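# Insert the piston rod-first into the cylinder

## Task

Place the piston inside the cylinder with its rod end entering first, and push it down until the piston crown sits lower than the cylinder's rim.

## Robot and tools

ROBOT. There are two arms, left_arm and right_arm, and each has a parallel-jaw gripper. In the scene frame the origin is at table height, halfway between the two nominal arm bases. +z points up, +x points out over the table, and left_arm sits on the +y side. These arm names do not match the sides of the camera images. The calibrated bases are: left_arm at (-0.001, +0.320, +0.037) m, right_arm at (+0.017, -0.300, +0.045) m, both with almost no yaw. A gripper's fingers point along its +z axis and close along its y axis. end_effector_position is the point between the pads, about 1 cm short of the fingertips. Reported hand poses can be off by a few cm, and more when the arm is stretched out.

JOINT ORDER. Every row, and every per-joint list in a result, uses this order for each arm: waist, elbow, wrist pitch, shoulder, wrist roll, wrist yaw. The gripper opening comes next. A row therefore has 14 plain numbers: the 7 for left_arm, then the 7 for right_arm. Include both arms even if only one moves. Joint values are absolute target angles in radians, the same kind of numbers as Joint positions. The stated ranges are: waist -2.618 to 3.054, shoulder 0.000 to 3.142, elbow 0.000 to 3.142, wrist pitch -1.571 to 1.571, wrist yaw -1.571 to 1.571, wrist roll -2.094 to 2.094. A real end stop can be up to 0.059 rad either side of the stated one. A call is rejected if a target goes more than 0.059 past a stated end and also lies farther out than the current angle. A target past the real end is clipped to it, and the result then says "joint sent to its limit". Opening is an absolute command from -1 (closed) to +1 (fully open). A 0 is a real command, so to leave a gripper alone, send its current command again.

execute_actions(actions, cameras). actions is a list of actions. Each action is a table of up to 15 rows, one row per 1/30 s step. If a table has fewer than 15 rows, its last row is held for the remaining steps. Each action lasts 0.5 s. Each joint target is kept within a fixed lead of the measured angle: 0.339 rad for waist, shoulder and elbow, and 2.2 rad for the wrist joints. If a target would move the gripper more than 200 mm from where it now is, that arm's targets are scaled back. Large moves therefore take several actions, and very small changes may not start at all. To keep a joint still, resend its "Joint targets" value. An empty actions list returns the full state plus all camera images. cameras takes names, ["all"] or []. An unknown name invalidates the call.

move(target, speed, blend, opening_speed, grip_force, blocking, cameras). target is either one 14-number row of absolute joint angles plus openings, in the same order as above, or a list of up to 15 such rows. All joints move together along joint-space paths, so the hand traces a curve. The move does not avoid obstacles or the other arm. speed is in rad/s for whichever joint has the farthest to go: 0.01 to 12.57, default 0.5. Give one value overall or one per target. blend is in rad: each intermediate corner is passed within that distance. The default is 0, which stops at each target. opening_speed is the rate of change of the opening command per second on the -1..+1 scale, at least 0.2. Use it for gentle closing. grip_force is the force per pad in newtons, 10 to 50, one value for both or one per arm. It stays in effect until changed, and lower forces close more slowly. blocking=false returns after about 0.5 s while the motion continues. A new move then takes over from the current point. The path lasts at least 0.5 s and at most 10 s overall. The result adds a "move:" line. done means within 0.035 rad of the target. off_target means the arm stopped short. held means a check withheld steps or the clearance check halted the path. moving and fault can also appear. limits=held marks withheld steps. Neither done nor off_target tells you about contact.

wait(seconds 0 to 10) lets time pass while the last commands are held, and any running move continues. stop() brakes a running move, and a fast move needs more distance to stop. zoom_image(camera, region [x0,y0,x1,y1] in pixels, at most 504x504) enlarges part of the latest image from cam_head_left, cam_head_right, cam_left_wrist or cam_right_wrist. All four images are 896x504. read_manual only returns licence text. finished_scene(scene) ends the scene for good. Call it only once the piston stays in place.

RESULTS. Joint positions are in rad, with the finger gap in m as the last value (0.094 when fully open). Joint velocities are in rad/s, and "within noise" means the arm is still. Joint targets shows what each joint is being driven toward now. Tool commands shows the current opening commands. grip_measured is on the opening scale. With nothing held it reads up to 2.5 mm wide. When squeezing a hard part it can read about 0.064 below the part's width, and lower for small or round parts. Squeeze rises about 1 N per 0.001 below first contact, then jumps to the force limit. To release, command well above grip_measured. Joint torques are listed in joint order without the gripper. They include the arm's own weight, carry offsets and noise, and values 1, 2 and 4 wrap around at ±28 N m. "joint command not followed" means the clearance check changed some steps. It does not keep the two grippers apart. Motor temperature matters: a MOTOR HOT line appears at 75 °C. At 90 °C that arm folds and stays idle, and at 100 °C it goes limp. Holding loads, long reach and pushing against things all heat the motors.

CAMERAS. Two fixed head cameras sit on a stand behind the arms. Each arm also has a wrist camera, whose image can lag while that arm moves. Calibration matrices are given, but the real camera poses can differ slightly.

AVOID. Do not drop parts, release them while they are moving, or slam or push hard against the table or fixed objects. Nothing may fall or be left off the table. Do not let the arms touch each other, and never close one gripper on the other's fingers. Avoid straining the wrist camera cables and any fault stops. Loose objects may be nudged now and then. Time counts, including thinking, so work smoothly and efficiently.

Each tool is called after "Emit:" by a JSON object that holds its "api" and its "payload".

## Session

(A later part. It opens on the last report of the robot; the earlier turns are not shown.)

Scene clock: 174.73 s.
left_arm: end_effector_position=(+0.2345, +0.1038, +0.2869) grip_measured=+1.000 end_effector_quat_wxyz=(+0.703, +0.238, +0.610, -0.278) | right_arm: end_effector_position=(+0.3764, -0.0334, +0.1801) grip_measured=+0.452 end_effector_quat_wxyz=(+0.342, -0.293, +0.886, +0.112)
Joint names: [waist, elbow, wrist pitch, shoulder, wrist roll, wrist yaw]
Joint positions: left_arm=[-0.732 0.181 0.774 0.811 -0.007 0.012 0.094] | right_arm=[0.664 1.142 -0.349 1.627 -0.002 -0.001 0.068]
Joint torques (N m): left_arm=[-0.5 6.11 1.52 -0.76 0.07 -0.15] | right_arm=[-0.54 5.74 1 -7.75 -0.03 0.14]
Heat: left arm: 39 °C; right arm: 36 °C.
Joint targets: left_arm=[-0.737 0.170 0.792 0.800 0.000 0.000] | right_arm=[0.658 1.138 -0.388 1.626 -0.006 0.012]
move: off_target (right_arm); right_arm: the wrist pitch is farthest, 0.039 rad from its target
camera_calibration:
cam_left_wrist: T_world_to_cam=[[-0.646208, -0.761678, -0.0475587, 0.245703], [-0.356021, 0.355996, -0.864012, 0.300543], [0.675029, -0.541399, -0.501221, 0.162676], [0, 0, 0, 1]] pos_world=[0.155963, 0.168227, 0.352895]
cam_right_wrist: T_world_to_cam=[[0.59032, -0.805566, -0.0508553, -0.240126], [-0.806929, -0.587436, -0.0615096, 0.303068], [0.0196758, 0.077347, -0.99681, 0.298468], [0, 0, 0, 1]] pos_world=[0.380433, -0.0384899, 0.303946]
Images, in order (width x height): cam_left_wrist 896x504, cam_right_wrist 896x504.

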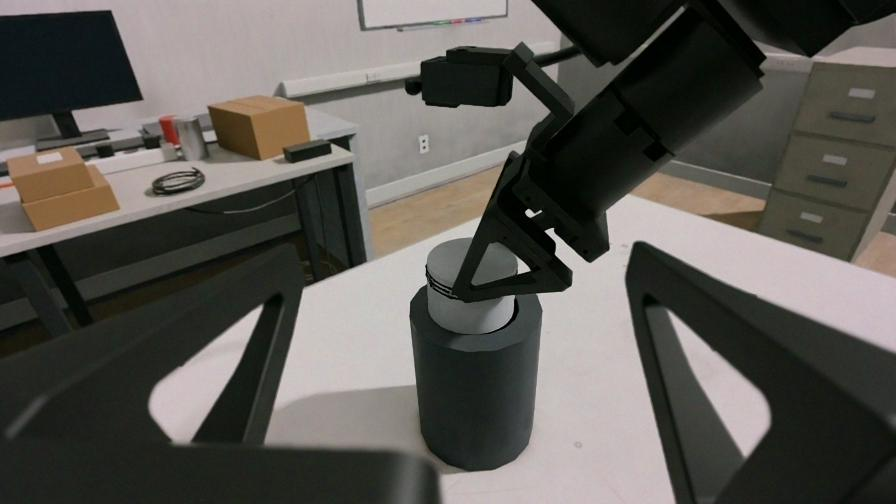

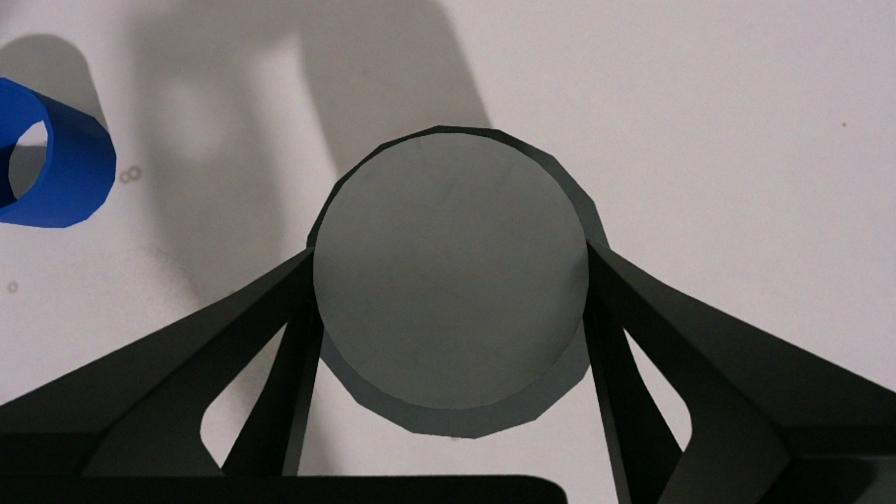

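Emit:
{"api": "move", "payload": {"target": [[-0.737, 0.17, 0.792, 0.80, 0.0, 0.0, 1.0, 0.6575, 1.243, -0.352, 1.626, -0.006, 0.012, 0.15], [-0.737, 0.17, 0.792, 0.80, 0.0, 0.0, 1.0, 0.6575, 1.181, -0.343, 1.626, -0.006, 0.012, 0.15]], "speed": 0.15, "cameras": ["cam_left_wrist", "cam_right_wrist"]}}

Emit:
{"api": "zoom_image", "payload": {"camera": "cam_left_wrist", "region": [405, 230, 550, 350]}}

Emit:
{"api": "zoom_image", "payload": {"camera": "cam_right_wrist", "region": [270, 100, 640, 440]}}

Scene clock: 179.17 s.
left_arm: end_effector_position=(+0.2345, +0.1038, +0.2869) grip_measured=+1.000 end_effector_quat_wxyz=(+0.703, +0.238, +0.610, -0.278) | right_arm: end_effector_position=(+0.3749, -0.0346, +0.1833) grip_measured=+0.452 end_effector_quat_wxyz=(+0.330, -0.295, +0.890, +0.108)
Joint names: [waist, elbow, wrist pitch, shoulder, wrist roll, wrist yaw]
Joint positions: left_arm=[-0.732 0.181 0.774 0.811 -0.007 0.012 0.094] | right_arm=[0.664 1.178 -0.408 1.632 -0.003 0 0.068]
Joint torques (N m): left_arm=[-0.5 6.11 1.52 -0.75 0.07 -0.15] | right_arm=[-0.59 6.11 2.21 -8.28 -0.03 0.12]
Heat: left arm: 39 °C; right arm: 36 °C.
Joint targets: left_arm=[-0.737 0.170 0.792 0.800 0.000 0.000] | right_arm=[0.658 1.181 -0.343 1.626 -0.006 0.012]
move: off_target (right_arm); right_arm: the wrist pitch is farthest, 0.065 rad from its target
camera_calibration:
cam_left_wrist: T_world_to_cam=[[-0.646208, -0.761678, -0.0475587, 0.245703], [-0.356021, 0.355996, -0.864012, 0.300543], [0.675029, -0.541399, -0.501221, 0.162676], [0, 0, 0, 1]] pos_world=[0.155963, 0.168227, 0.352895]
cam_right_wrist: T_world_to_cam=[[0.589266, -0.806379, -0.0501737, -0.239831], [-0.807937, -0.58826, -0.0344652, 0.296625], [-0.00172316, 0.0608464, -0.998146, 0.309423], [0, 0, 0, 1]] pos_world=[0.381511, -0.0377296, 0.30704]
Images, in order (width x height): cam_left_wrist 896x504, cam_right_wrist 896x504.

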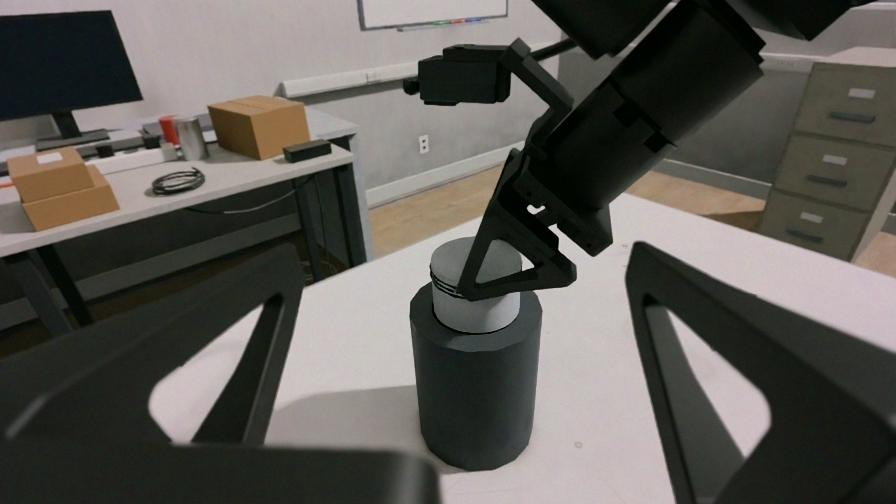

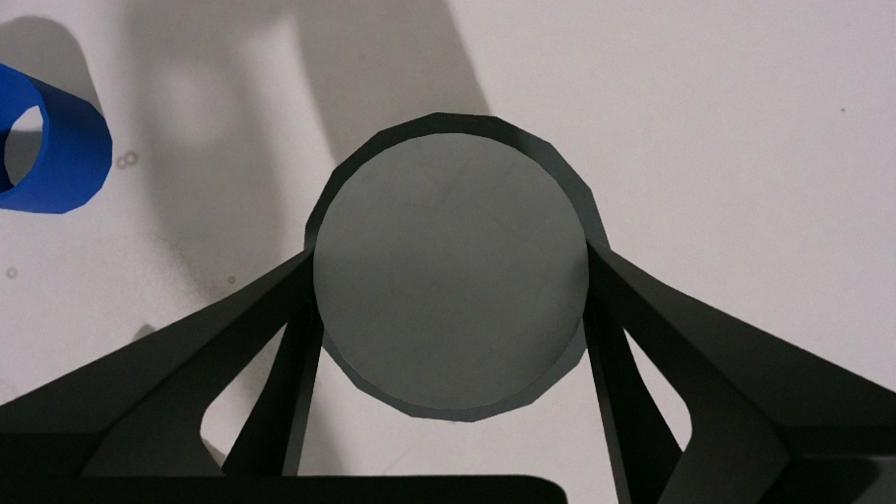

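Scaled by 3.476 from the camera's 896x504 image, which has a finer 1280x720 frame.

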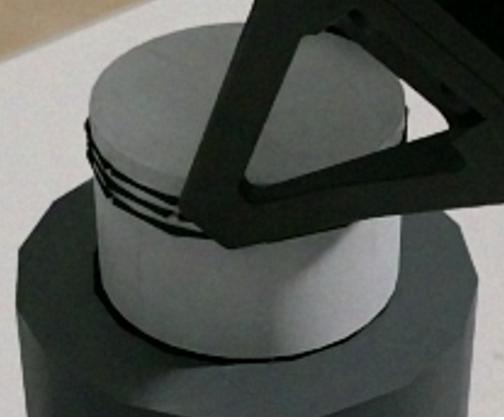

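Scaled by 1.362 from the camera's 896x504 image, which has a finer 1280x720 frame.

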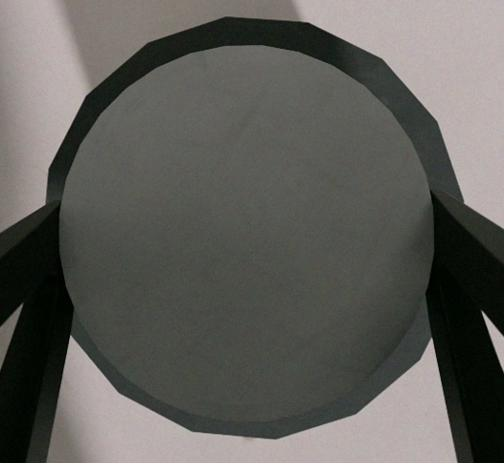

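Emit:
{"api": "move", "payload": {"target": [[-0.737, 0.17, 0.792, 0.80, 0.0, 0.0, 1.0, 0.6585, 1.181, -0.329, 1.626, -0.006, 0.012, 0.15], [-0.737, 0.17, 0.792, 0.80, 0.0, 0.0, 1.0, 0.6585, 1.139, -0.279, 1.626, -0.006, 0.012, 0.15]], "speed": 0.05, "cameras": ["cam_left_wrist", "cam_right_wrist"]}}

Emit:
{"api": "zoom_image", "payload": {"camera": "cam_left_wrist", "region": [405, 230, 550, 350]}}

Emit:
{"api": "zoom_image", "payload": {"camera": "cam_right_wrist", "region": [270, 100, 640, 440]}}

Scene clock: 183.40 s.
left_arm: end_effector_position=(+0.2345, +0.1038, +0.2869) grip_measured=+1.000 end_effector_quat_wxyz=(+0.703, +0.238, +0.610, -0.278) | right_arm: end_effector_position=(+0.3758, -0.0340, +0.1806) grip_measured=+0.452 end_effector_quat_wxyz=(+0.337, -0.294, +0.888, +0.111)
Joint names: [waist, elbow, wrist pitch, shoulder, wrist roll, wrist yaw]
Joint positions: left_arm=[-0.732 0.181 0.774 0.811 -0.007 0.012 0.094] | right_arm=[0.664 1.152 -0.368 1.629 -0.003 0 0.068]
Joint torques (N m): left_arm=[-0.5 6.11 1.52 -0.76 0.07 -0.15] | right_arm=[-0.5 4.94 2.53 -7.77 -0.01 0.13]
Heat: left arm: 39 °C; right arm: 36 °C.
Joint targets: left_arm=[-0.737 0.170 0.792 0.800 0.000 0.000] | right_arm=[0.659 1.139 -0.279 1.626 -0.006 0.012]
move: off_target (right_arm); right_arm: the wrist pitch is farthest, 0.089 rad from its target
camera_calibration:
cam_left_wrist: T_world_to_cam=[[-0.646208, -0.761678, -0.0475587, 0.245703], [-0.356021, 0.355996, -0.864012, 0.300543], [0.675029, -0.541399, -0.501221, 0.162676], [0, 0, 0, 1]] pos_world=[0.155963, 0.168227, 0.352895]
cam_right_wrist: T_world_to_cam=[[0.589742, -0.806048, -0.0499186, -0.240277], [-0.807499, -0.587606, -0.0516224, 0.300635], [0.0122776, 0.0707531, -0.997418, 0.301699], [0, 0, 0, 1]] pos_world=[0.38076, -0.0383661, 0.304445]
Images, in order (width x height): cam_left_wrist 896x504, cam_right_wrist 896x504.

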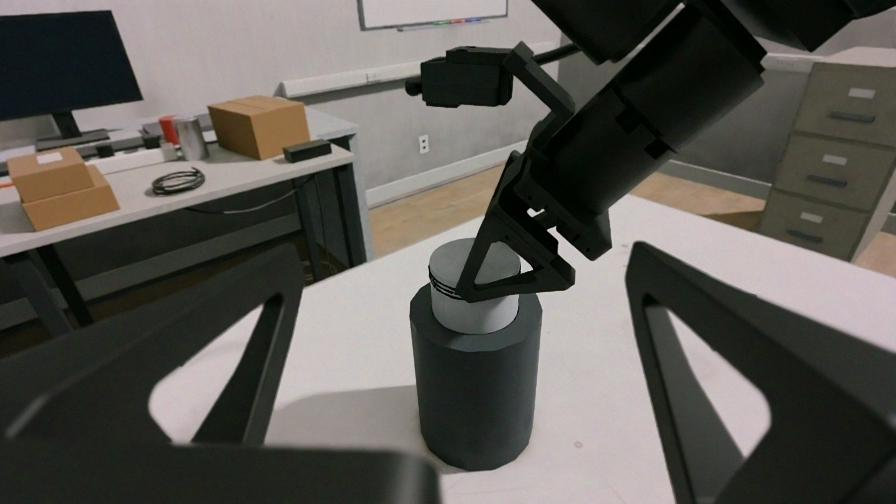

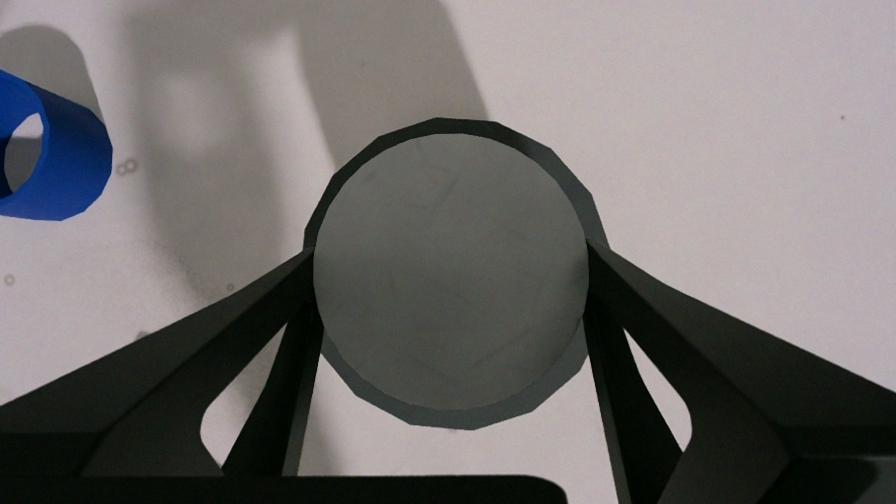

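Scaled by 3.476 from the camera's 896x504 image, which has a finer 1280x720 frame.

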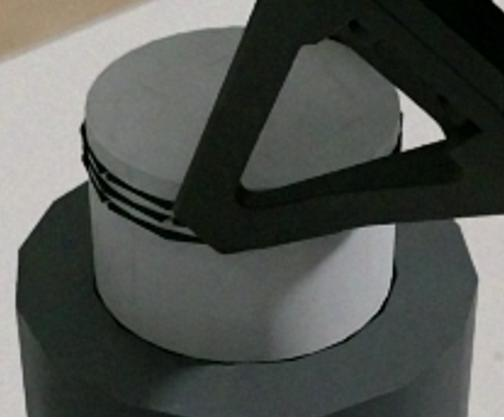

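Scaled by 1.362 from the camera's 896x504 image, which has a finer 1280x720 frame.

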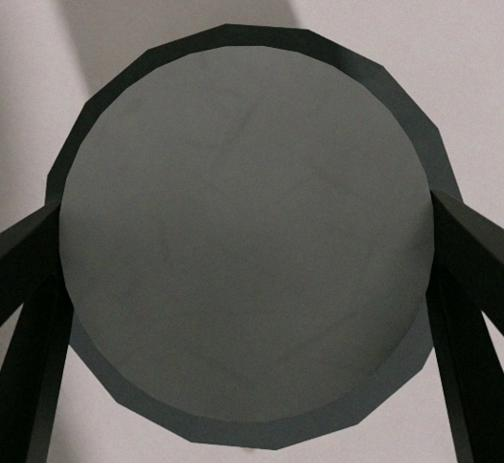

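Emit:
{"api": "move", "payload": {"target": [-0.737, 0.17, 0.792, 0.80, 0.0, 0.0, 1.0, 0.6585, 1.136, -0.311, 1.626, -0.006, 0.012, 0.15], "speed": 0.05, "cameras": ["cam_left_wrist", "cam_right_wrist"]}}

Emit:
{"api": "zoom_image", "payload": {"camera": "cam_left_wrist", "region": [405, 230, 550, 350]}}

Scene clock: 185.57 s.
left_arm: end_effector_position=(+0.2345, +0.1038, +0.2869) grip_measured=+1.000 end_effector_quat_wxyz=(+0.703, +0.238, +0.610, -0.278) | right_arm: end_effector_position=(+0.3757, -0.0341, +0.1805) grip_measured=+0.452 end_effector_quat_wxyz=(+0.337, -0.294, +0.888, +0.110)
Joint names: [waist, elbow, wrist pitch, shoulder, wrist roll, wrist yaw]
Joint positions: left_arm=[-0.732 0.181 0.774 0.811 -0.007 0.012 0.094] | right_arm=[0.664 1.152 -0.369 1.629 -0.003 0 0.068]
Joint torques (N m): left_arm=[-0.49 6.11 1.52 -0.76 0.08 -0.15] | right_arm=[-0.47 4.79 2.19 -7.76 0 0.12]
Heat: left arm: 39 °C; right arm: 37 °C.
Joint targets: left_arm=[-0.737 0.170 0.792 0.800 0.000 0.000] | right_arm=[0.659 1.136 -0.311 1.626 -0.006 0.012]
move: off_target (right_arm); right_arm: the wrist pitch is farthest, 0.058 rad from its target
camera_calibration:
cam_left_wrist: T_world_to_cam=[[-0.646208, -0.761678, -0.0475587, 0.245703], [-0.356021, 0.355996, -0.864012, 0.300543], [0.675029, -0.541399, -0.501221, 0.162676], [0, 0, 0, 1]] pos_world=[0.155963, 0.168227, 0.352895]
cam_right_wrist: T_world_to_cam=[[0.589776, -0.806021, -0.049943, -0.240228], [-0.807483, -0.587691, -0.050901, 0.300323], [0.0116762, 0.0703483, -0.997454, 0.301824], [0, 0, 0, 1]] pos_world=[0.380662, -0.0383645, 0.304345]
Images, in order (width x height): cam_left_wrist 896x504, cam_right_wrist 896x504.

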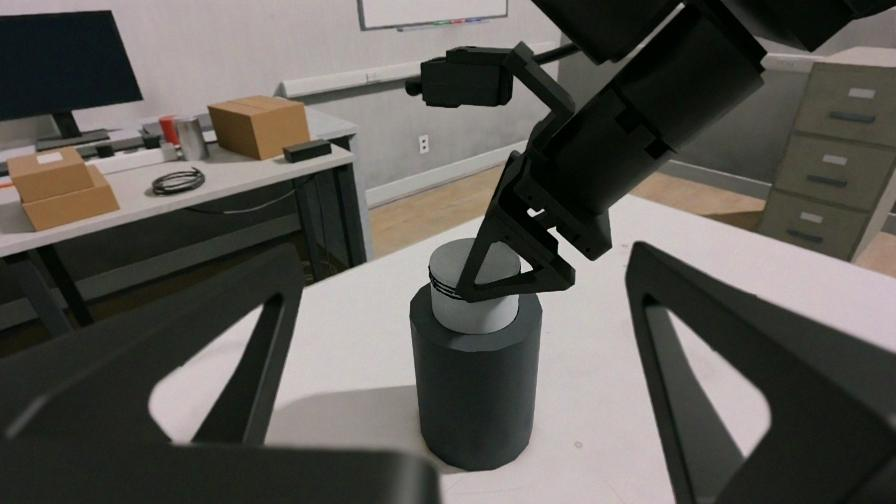

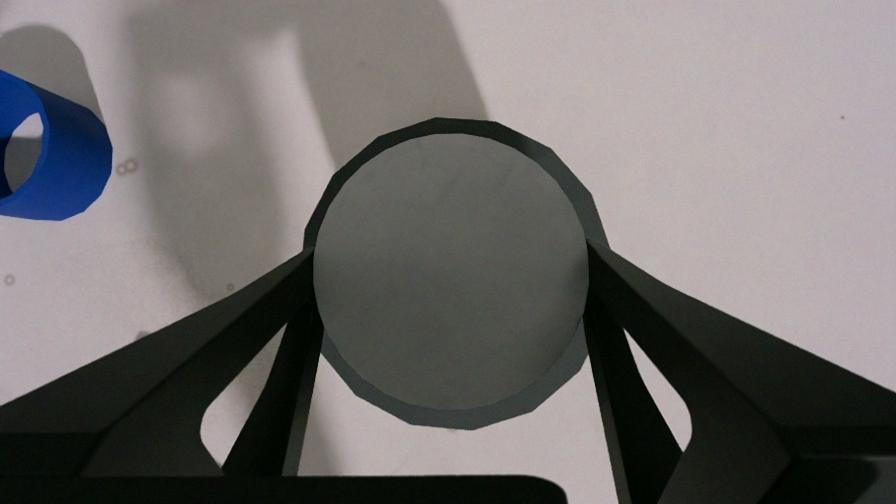

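Scaled by 3.476 from the camera's 896x504 image, which has a finer 1280x720 frame.

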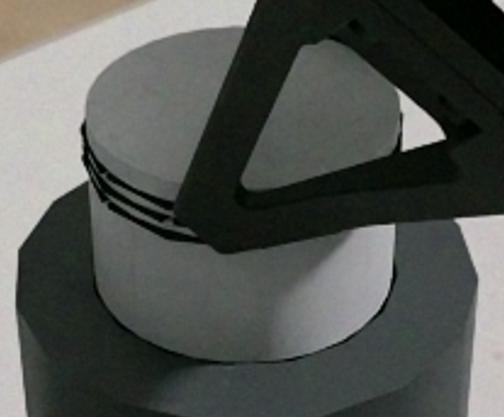

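Emit:
{"api": "move", "payload": {"target": [-0.737, 0.17, 0.792, 0.80, 0.0, 0.0, 1.0, 0.6585, 1.134, -0.330, 1.626, -0.006, 0.012, 0.15], "speed": 0.05, "cameras": ["cam_left_wrist"]}}

Emit:
{"api": "zoom_image", "payload": {"camera": "cam_left_wrist", "region": [405, 230, 550, 350]}}

Scene clock: 186.77 s.
left_arm: end_effector_position=(+0.2345, +0.1038, +0.2869) grip_measured=+1.000 end_effector_quat_wxyz=(+0.703, +0.238, +0.610, -0.278) | right_arm: end_effector_position=(+0.3754, -0.0343, +0.1802) grip_measured=+0.452 end_effector_quat_wxyz=(+0.336, -0.294, +0.888, +0.110)
Joint names: [waist, elbow, wrist pitch, shoulder, wrist roll, wrist yaw]
Joint positions: left_arm=[-0.732 0.181 0.774 0.811 -0.007 0.012 0.094] | right_arm=[0.664 1.152 -0.371 1.629 -0.003 0 0.068]
Joint torques (N m): left_arm=[-0.5 6.09 1.53 -0.77 0.08 -0.15] | right_arm=[-0.47 4.66 1.94 -7.73 -0.01 0.15]
Heat: left arm: 39 °C; right arm: 37 °C.
Joint targets: left_arm=[-0.737 0.170 0.792 0.800 0.000 0.000] | right_arm=[0.659 1.134 -0.330 1.626 -0.006 0.012]
move: off_target (right_arm); right_arm: the wrist pitch is farthest, 0.041 rad from its target
camera_calibration:
cam_left_wrist: T_world_to_cam=[[-0.646208, -0.761678, -0.0475587, 0.245703], [-0.356021, 0.355996, -0.864012, 0.300543], [0.675029, -0.541399, -0.501221, 0.162676], [0, 0, 0, 1]] pos_world=[0.155963, 0.168227, 0.352895]
Images, in order (width x height): cam_left_wrist 896x504.

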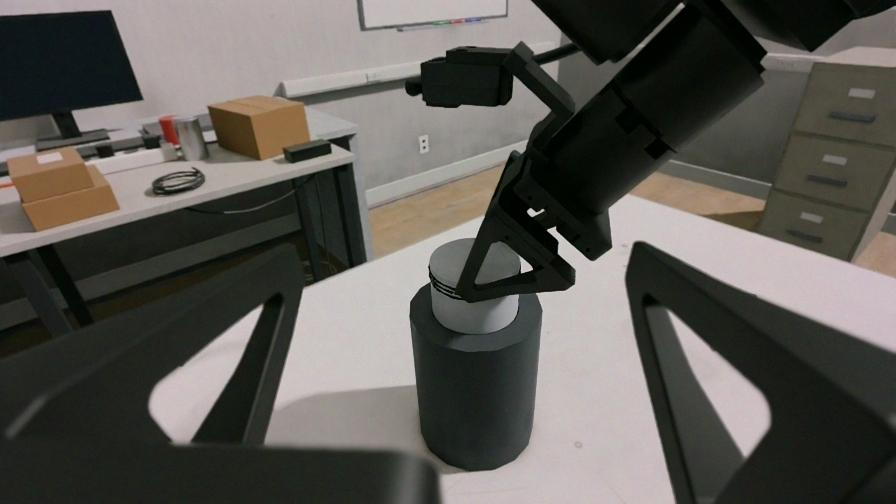

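Scaled by 3.476 from the camera's 896x504 image, which has a finer 1280x720 frame.

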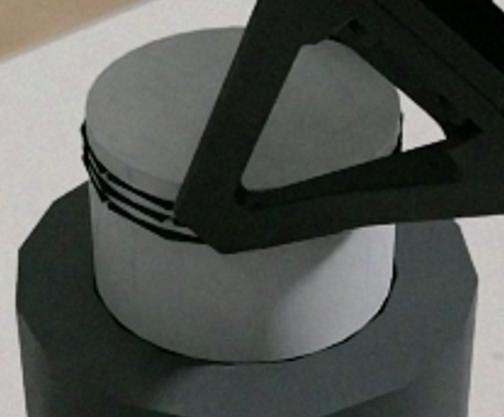

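Emit:
{"api": "zoom_image", "payload": {"camera": "cam_left_wrist", "region": [425, 290, 475, 340]}}

Emit:
{"api": "zoom_image", "payload": {"camera": "cam_left_wrist", "region": [475, 290, 525, 340]}}

Scaled by 10.080 from the camera's 896x504 image, which has a finer 1280x720 frame.

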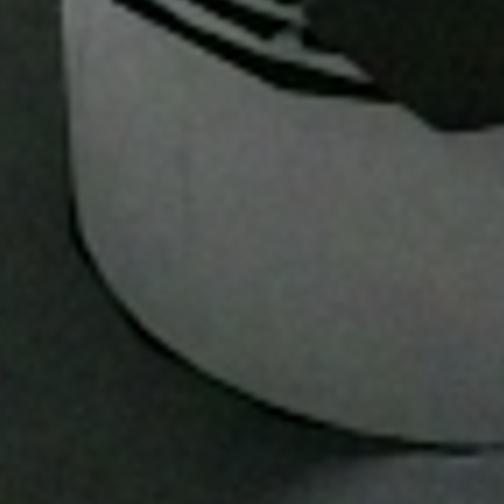

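Scaled by 10.080 from the camera's 896x504 image, which has a finer 1280x720 frame.

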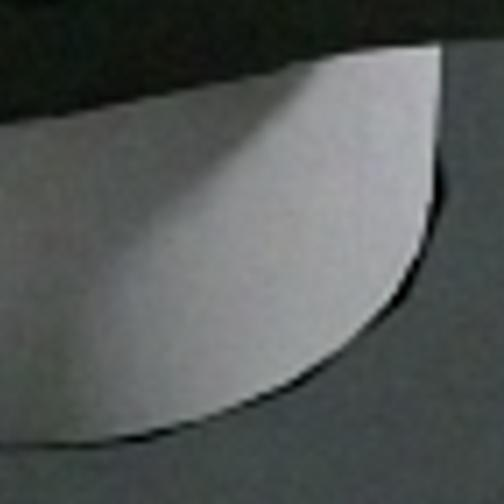

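Emit:
{"api": "move", "payload": {"target": [[-0.737, 0.17, 0.792, 0.80, 0.0, 0.0, 1.0, 0.6585, 1.115, -0.330, 1.626, -0.006, 0.012, 0.15], [-0.737, 0.17, 0.792, 0.80, 0.0, 0.0, 1.0, 0.6585, 1.115, -0.330, 1.626, -0.006, -0.014, 0.15]], "speed": 0.03, "cameras": ["cam_left_wrist", "cam_right_wrist"]}}

Emit:
{"api": "zoom_image", "payload": {"camera": "cam_left_wrist", "region": [405, 230, 550, 350]}}

Scene clock: 195.50 s.
left_arm: end_effector_position=(+0.2345, +0.1038, +0.2869) grip_measured=+1.000 end_effector_quat_wxyz=(+0.703, +0.238, +0.610, -0.278) | right_arm: end_effector_position=(+0.3747, -0.0342, +0.1795) grip_measured=+0.452 end_effector_quat_wxyz=(+0.339, -0.294, +0.886, +0.113)
Joint names: [waist, elbow, wrist pitch, shoulder, wrist roll, wrist yaw]
Joint positions: left_arm=[-0.732 0.181 0.774 0.811 -0.007 0.012 0.094] | right_arm=[0.664 1.139 -0.355 1.623 -0.003 -0.003 0.068]
Joint torques (N m): left_arm=[-0.5 6.12 1.52 -0.75 0.08 -0.15] | right_arm=[-0.44 4.25 1.76 -7.42 -0.01 -0.13]
Heat: left arm: 39 °C; right arm: 37 °C.
Joint targets: left_arm=[-0.737 0.170 0.792 0.800 0.000 0.000] | right_arm=[0.659 1.115 -0.330 1.626 -0.006 -0.014]
move: done
camera_calibration:
cam_left_wrist: T_world_to_cam=[[-0.646208, -0.761678, -0.0475587, 0.245703], [-0.356021, 0.355996, -0.864012, 0.300543], [0.675029, -0.541399, -0.501221, 0.162676], [0, 0, 0, 1]] pos_world=[0.155963, 0.168227, 0.352895]
cam_right_wrist: T_world_to_cam=[[0.59135, -0.804742, -0.0519107, -0.240033], [-0.80627, -0.588798, -0.0569599, 0.300127], [0.0152732, 0.0755373, -0.997026, 0.299599], [0, 0, 0, 1]] pos_world=[0.379351, -0.0390812, 0.303343]
Images, in order (width x height): cam_left_wrist 896x504, cam_right_wrist 896x504.

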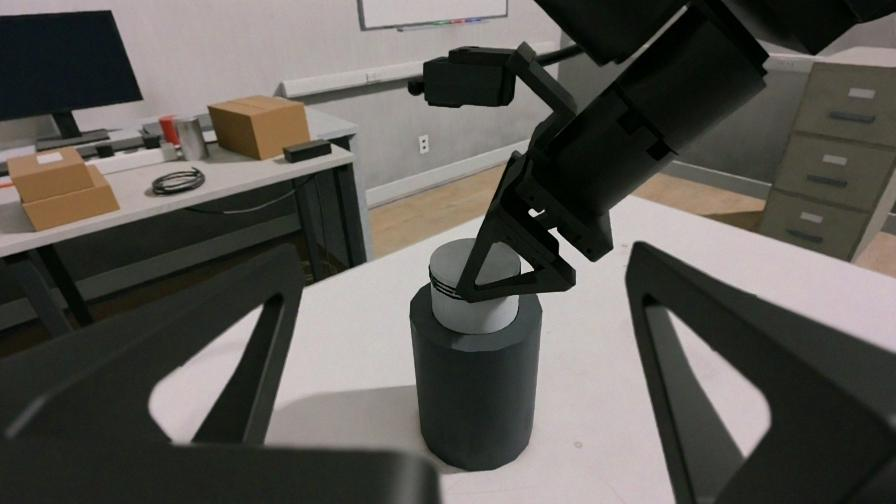

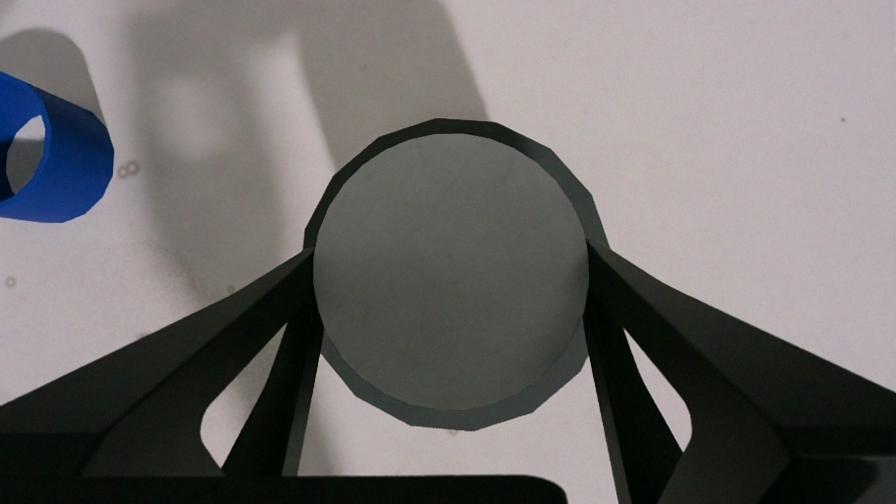

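Scaled by 3.476 from the camera's 896x504 image, which has a finer 1280x720 frame.

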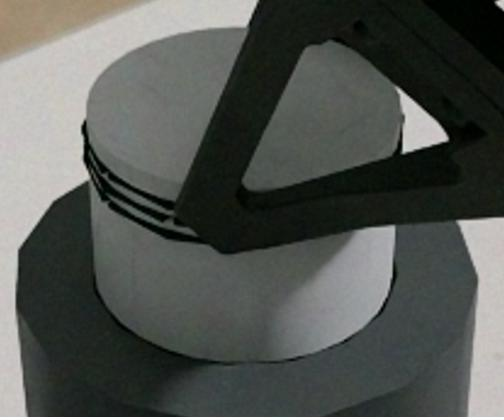

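Emit:
{"api": "zoom_image", "payload": {"camera": "cam_left_wrist", "region": [425, 290, 475, 340]}}

Emit:
{"api": "zoom_image", "payload": {"camera": "cam_left_wrist", "region": [475, 290, 525, 340]}}

Emit:
{"api": "zoom_image", "payload": {"camera": "cam_right_wrist", "region": [290, 100, 630, 440]}}

Scaled by 10.080 from the camera's 896x504 image, which has a finer 1280x720 frame.

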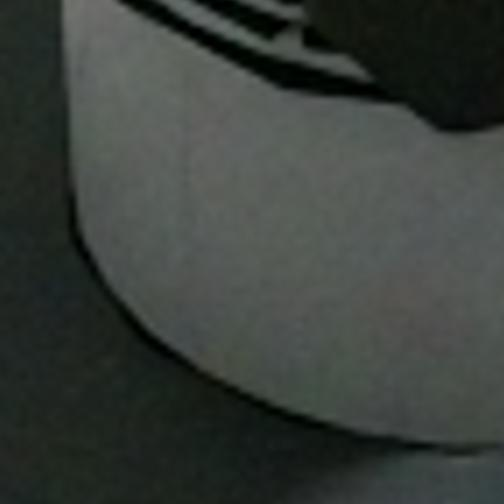

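Scaled by 10.080 from the camera's 896x504 image, which has a finer 1280x720 frame.

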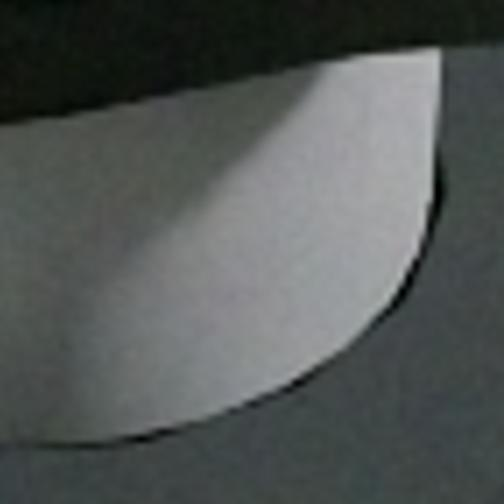

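Scaled by 1.482 from the camera's 896x504 image, which has a finer 1280x720 frame.

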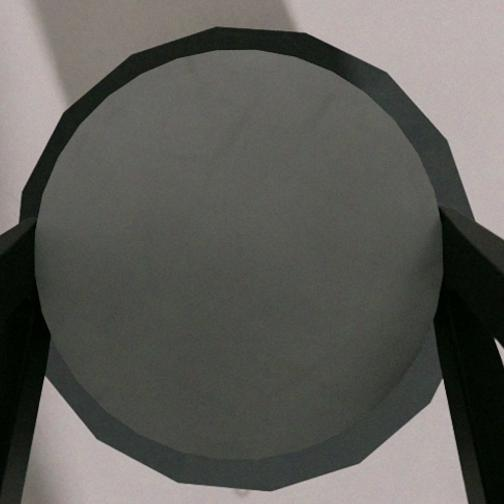

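Emit:
{"api": "move", "payload": {"target": [-0.737, 0.17, 0.792, 0.80, 0.0, 0.0, 1.0, 0.6585, 1.105, -0.330, 1.632, -0.006, -0.022, 0.15], "speed": 0.02, "cameras": ["cam_left_wrist", "cam_right_wrist"]}}

Emit:
{"api": "zoom_image", "payload": {"camera": "cam_left_wrist", "region": [415, 280, 535, 345]}}

Scene clock: 199.43 s.
left_arm: end_effector_position=(+0.2345, +0.1038, +0.2869) grip_measured=+1.000 end_effector_quat_wxyz=(+0.703, +0.238, +0.610, -0.278) | right_arm: end_effector_position=(+0.3739, -0.0335, +0.1792) grip_measured=+0.452 end_effector_quat_wxyz=(+0.340, -0.295, +0.886, +0.116)
Joint names: [waist, elbow, wrist pitch, shoulder, wrist roll, wrist yaw]
Joint positions: left_arm=[-0.732 0.181 0.774 0.811 -0.007 0.012 0.094] | right_arm=[0.664 1.132 -0.347 1.621 -0.003 -0.008 0.068]
Joint velocities: left_arm=[-0.007 -0.002 0.066 0.012 -0.168 -0.007 0] | right_arm=[within noise]
Joint torques (N m): left_arm=[-0.51 6.11 1.53 -0.76 0.08 -0.15] | right_arm=[-0.57 4 1.68 -6.61 -0.02 -0.16]
Heat: left arm: 39 °C; right arm: 36 °C.
Joint targets: left_arm=[-0.737 0.170 0.792 0.800 0.000 0.000] | right_arm=[0.659 1.105 -0.330 1.632 -0.006 -0.022]
move: done
camera_calibration:
cam_left_wrist: T_world_to_cam=[[-0.646208, -0.761678, -0.0475587, 0.245703], [-0.356021, 0.355996, -0.864012, 0.300543], [0.675029, -0.541399, -0.501221, 0.162676], [0, 0, 0, 1]] pos_world=[0.155963, 0.168227, 0.352895]
cam_right_wrist: T_world_to_cam=[[0.594446, -0.802167, -0.0562359, -0.239291], [-0.803993, -0.591566, -0.0603747, 0.299443], [0.0151633, 0.0811028, -0.99659, 0.299435], [0, 0, 0, 1]] pos_world=[0.378455, -0.0390965, 0.303036]
Images, in order (width x height): cam_left_wrist 896x504, cam_right_wrist 896x504.

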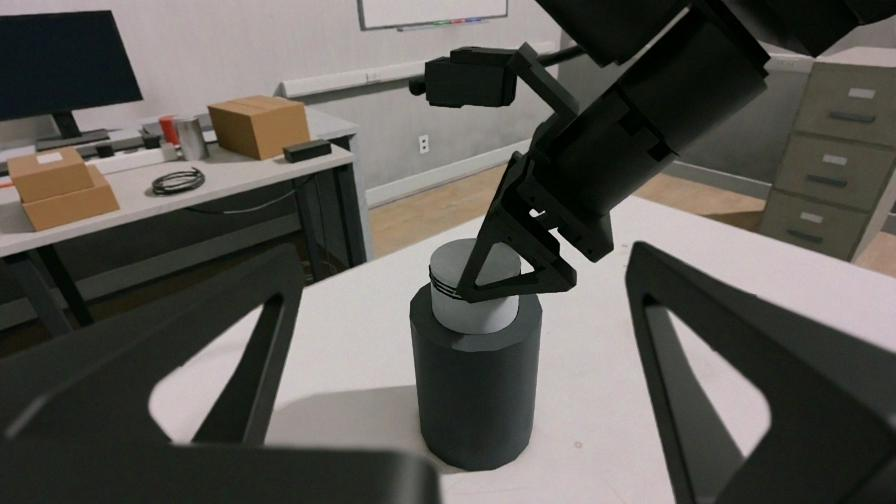

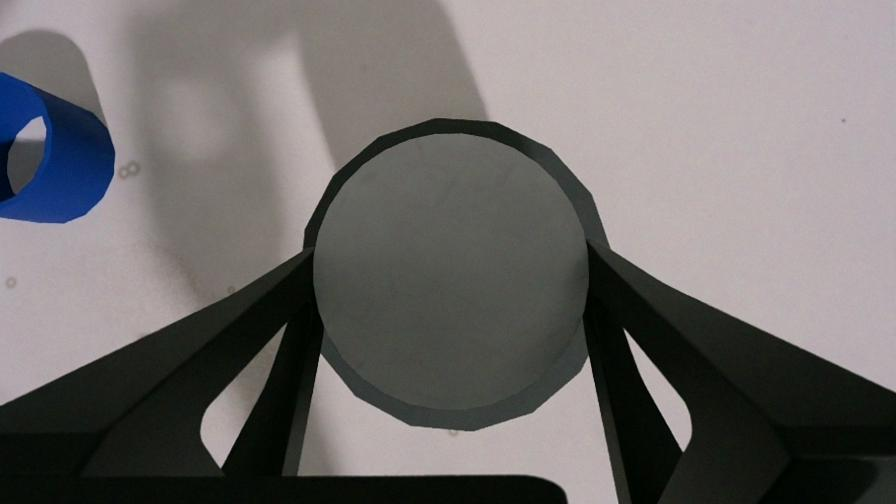

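Scaled by 4.200 from the camera's 896x504 image, which has a finer 1280x720 frame.

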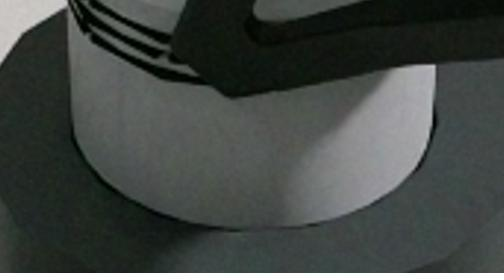

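Emit:
{"api": "zoom_image", "payload": {"camera": "cam_right_wrist", "region": [290, 100, 630, 440]}}

Emit:
{"api": "zoom_image", "payload": {"camera": "cam_left_wrist", "region": [425, 290, 475, 340]}}

Emit:
{"api": "zoom_image", "payload": {"camera": "cam_left_wrist", "region": [475, 290, 525, 340]}}

Scaled by 1.482 from the camera's 896x504 image, which has a finer 1280x720 frame.

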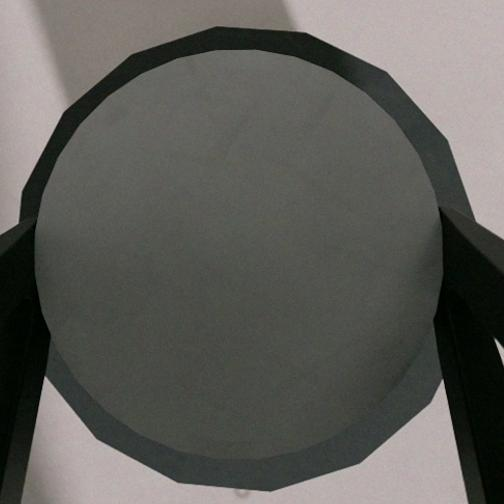

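Scaled by 10.080 from the camera's 896x504 image, which has a finer 1280x720 frame.

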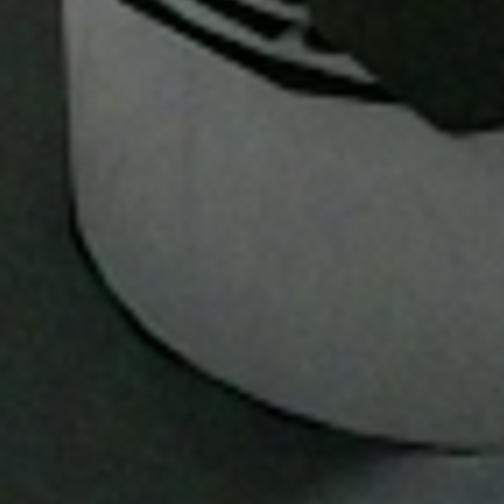

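Scaled by 10.080 from the camera's 896x504 image, which has a finer 1280x720 frame.

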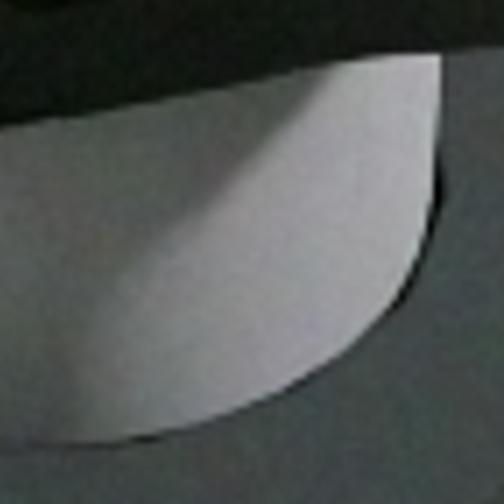

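Emit:
{"api": "move", "payload": {"target": [-0.737, 0.17, 0.792, 0.80, 0.0, 0.0, 1.0, 0.6585, 1.105, -0.374, 1.632, -0.006, -0.010, 0.15], "speed": 0.05, "cameras": ["cam_left_wrist"]}}

Emit:
{"api": "zoom_image", "payload": {"camera": "cam_left_wrist", "region": [405, 230, 550, 350]}}

Scene clock: 208.47 s.
left_arm: end_effector_position=(+0.2345, +0.1038, +0.2869) grip_measured=+1.000 end_effector_quat_wxyz=(+0.703, +0.238, +0.610, -0.278) | right_arm: end_effector_position=(+0.3735, -0.0338, +0.1788) grip_measured=+0.452 end_effector_quat_wxyz=(+0.339, -0.295, +0.886, +0.115)
Joint names: [waist, elbow, wrist pitch, shoulder, wrist roll, wrist yaw]
Joint positions: left_arm=[-0.732 0.181 0.774 0.811 -0.007 0.012 0.094] | right_arm=[0.664 1.132 -0.35 1.621 -0.003 -0.008 0.068]
Joint torques (N m): left_arm=[-0.5 6.12 1.53 -0.76 0.07 -0.15] | right_arm=[-0.47 3.95 1.19 -6.45 -0.02 -0.02]
Heat: left arm: 40 °C; right arm: 36 °C.
Joint targets: left_arm=[-0.737 0.170 0.792 0.800 0.000 0.000] | right_arm=[0.659 1.105 -0.374 1.632 -0.006 -0.010]
move: done
camera_calibration:
cam_left_wrist: T_world_to_cam=[[-0.646208, -0.761678, -0.0475587, 0.245703], [-0.356021, 0.355996, -0.864012, 0.300543], [0.675029, -0.541399, -0.501221, 0.162676], [0, 0, 0, 1]] pos_world=[0.155963, 0.168227, 0.352895]
Images, in order (width x height): cam_left_wrist 896x504.

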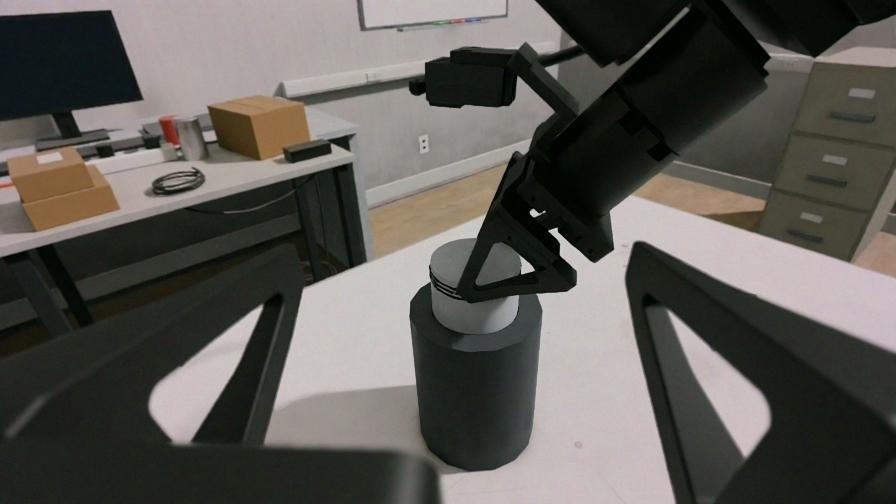

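Scaled by 3.476 from the camera's 896x504 image, which has a finer 1280x720 frame.

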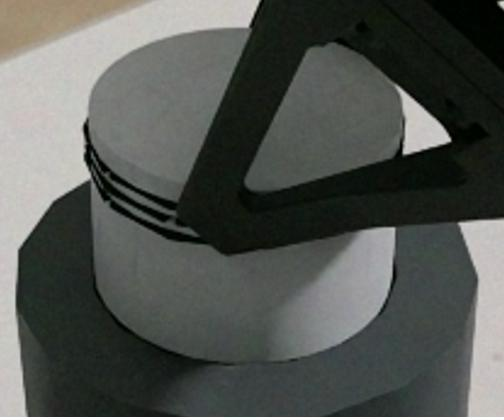

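Emit:
{"api": "move", "payload": {"target": [-0.737, 0.17, 0.792, 0.80, 0.0, 0.0, 1.0, 0.6585, 1.105, -0.430, 1.632, -0.006, -0.004, 0.15], "speed": 0.08, "cameras": ["cam_left_wrist", "cam_right_wrist"]}}

Emit:
{"api": "zoom_image", "payload": {"camera": "cam_left_wrist", "region": [405, 230, 550, 350]}}

Emit:
{"api": "zoom_image", "payload": {"camera": "cam_right_wrist", "region": [290, 100, 630, 440]}}

Scene clock: 210.07 s.
left_arm: end_effector_position=(+0.2345, +0.1038, +0.2869) grip_measured=+1.000 end_effector_quat_wxyz=(+0.703, +0.238, +0.610, -0.278) | right_arm: end_effector_position=(+0.3728, -0.0343, +0.1782) grip_measured=+0.452 end_effector_quat_wxyz=(+0.337, -0.295, +0.887, +0.115)
Joint names: [waist, elbow, wrist pitch, shoulder, wrist roll, wrist yaw]
Joint positions: left_arm=[-0.732 0.181 0.774 0.811 -0.007 0.012 0.094] | right_arm=[0.664 1.132 -0.355 1.62 -0.003 -0.008 0.068]
Joint torques (N m): left_arm=[-0.5 6.12 1.52 -0.76 0.08 -0.15] | right_arm=[-0.53 4.03 0.58 -6.53 0 0.03]
Heat: left arm: 40 °C; right arm: 36 °C.
Joint targets: left_arm=[-0.737 0.170 0.792 0.800 0.000 0.000] | right_arm=[0.659 1.105 -0.430 1.632 -0.006 -0.004]
move: off_target (right_arm); right_arm: the wrist pitch is farthest, 0.075 rad from its target
camera_calibration:
cam_left_wrist: T_world_to_cam=[[-0.646208, -0.761678, -0.0475587, 0.245703], [-0.356021, 0.355996, -0.864012, 0.300543], [0.675029, -0.541399, -0.501221, 0.162676], [0, 0, 0, 1]] pos_world=[0.155963, 0.168227, 0.352895]
cam_right_wrist: T_world_to_cam=[[0.594122, -0.802408, -0.0562176, -0.239249], [-0.804317, -0.591787, -0.0535051, 0.296942], [0.00966405, 0.0770053, -0.996984, 0.300403], [0, 0, 0, 1]] pos_world=[0.378075, -0.0393816, 0.301934]
Images, in order (width x height): cam_left_wrist 896x504, cam_right_wrist 896x504.

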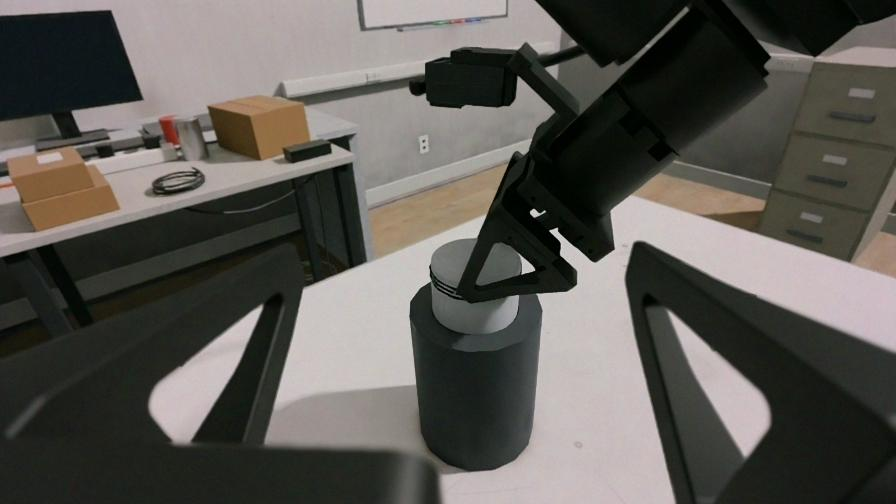

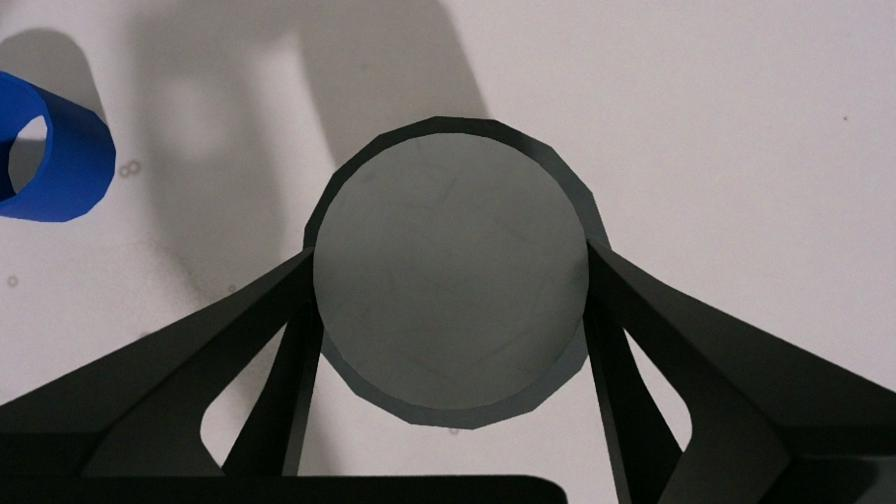

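Scaled by 3.476 from the camera's 896x504 image, which has a finer 1280x720 frame.

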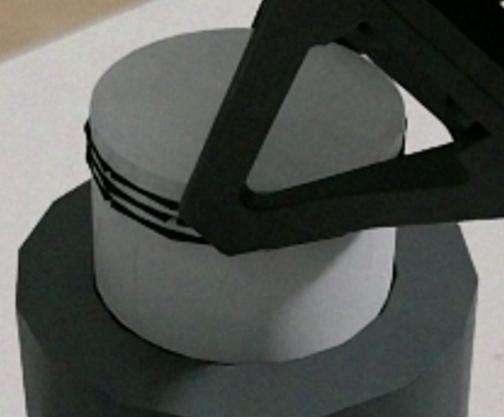

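Scaled by 1.482 from the camera's 896x504 image, which has a finer 1280x720 frame.

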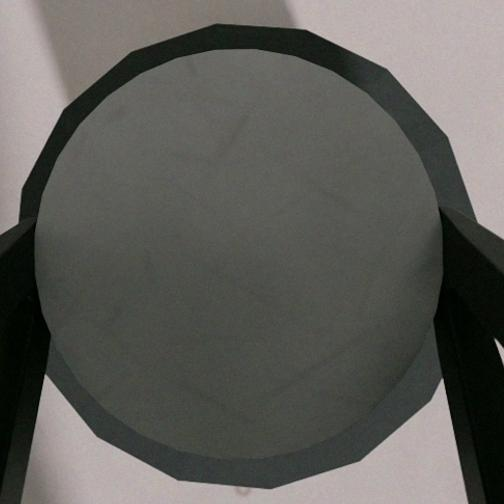

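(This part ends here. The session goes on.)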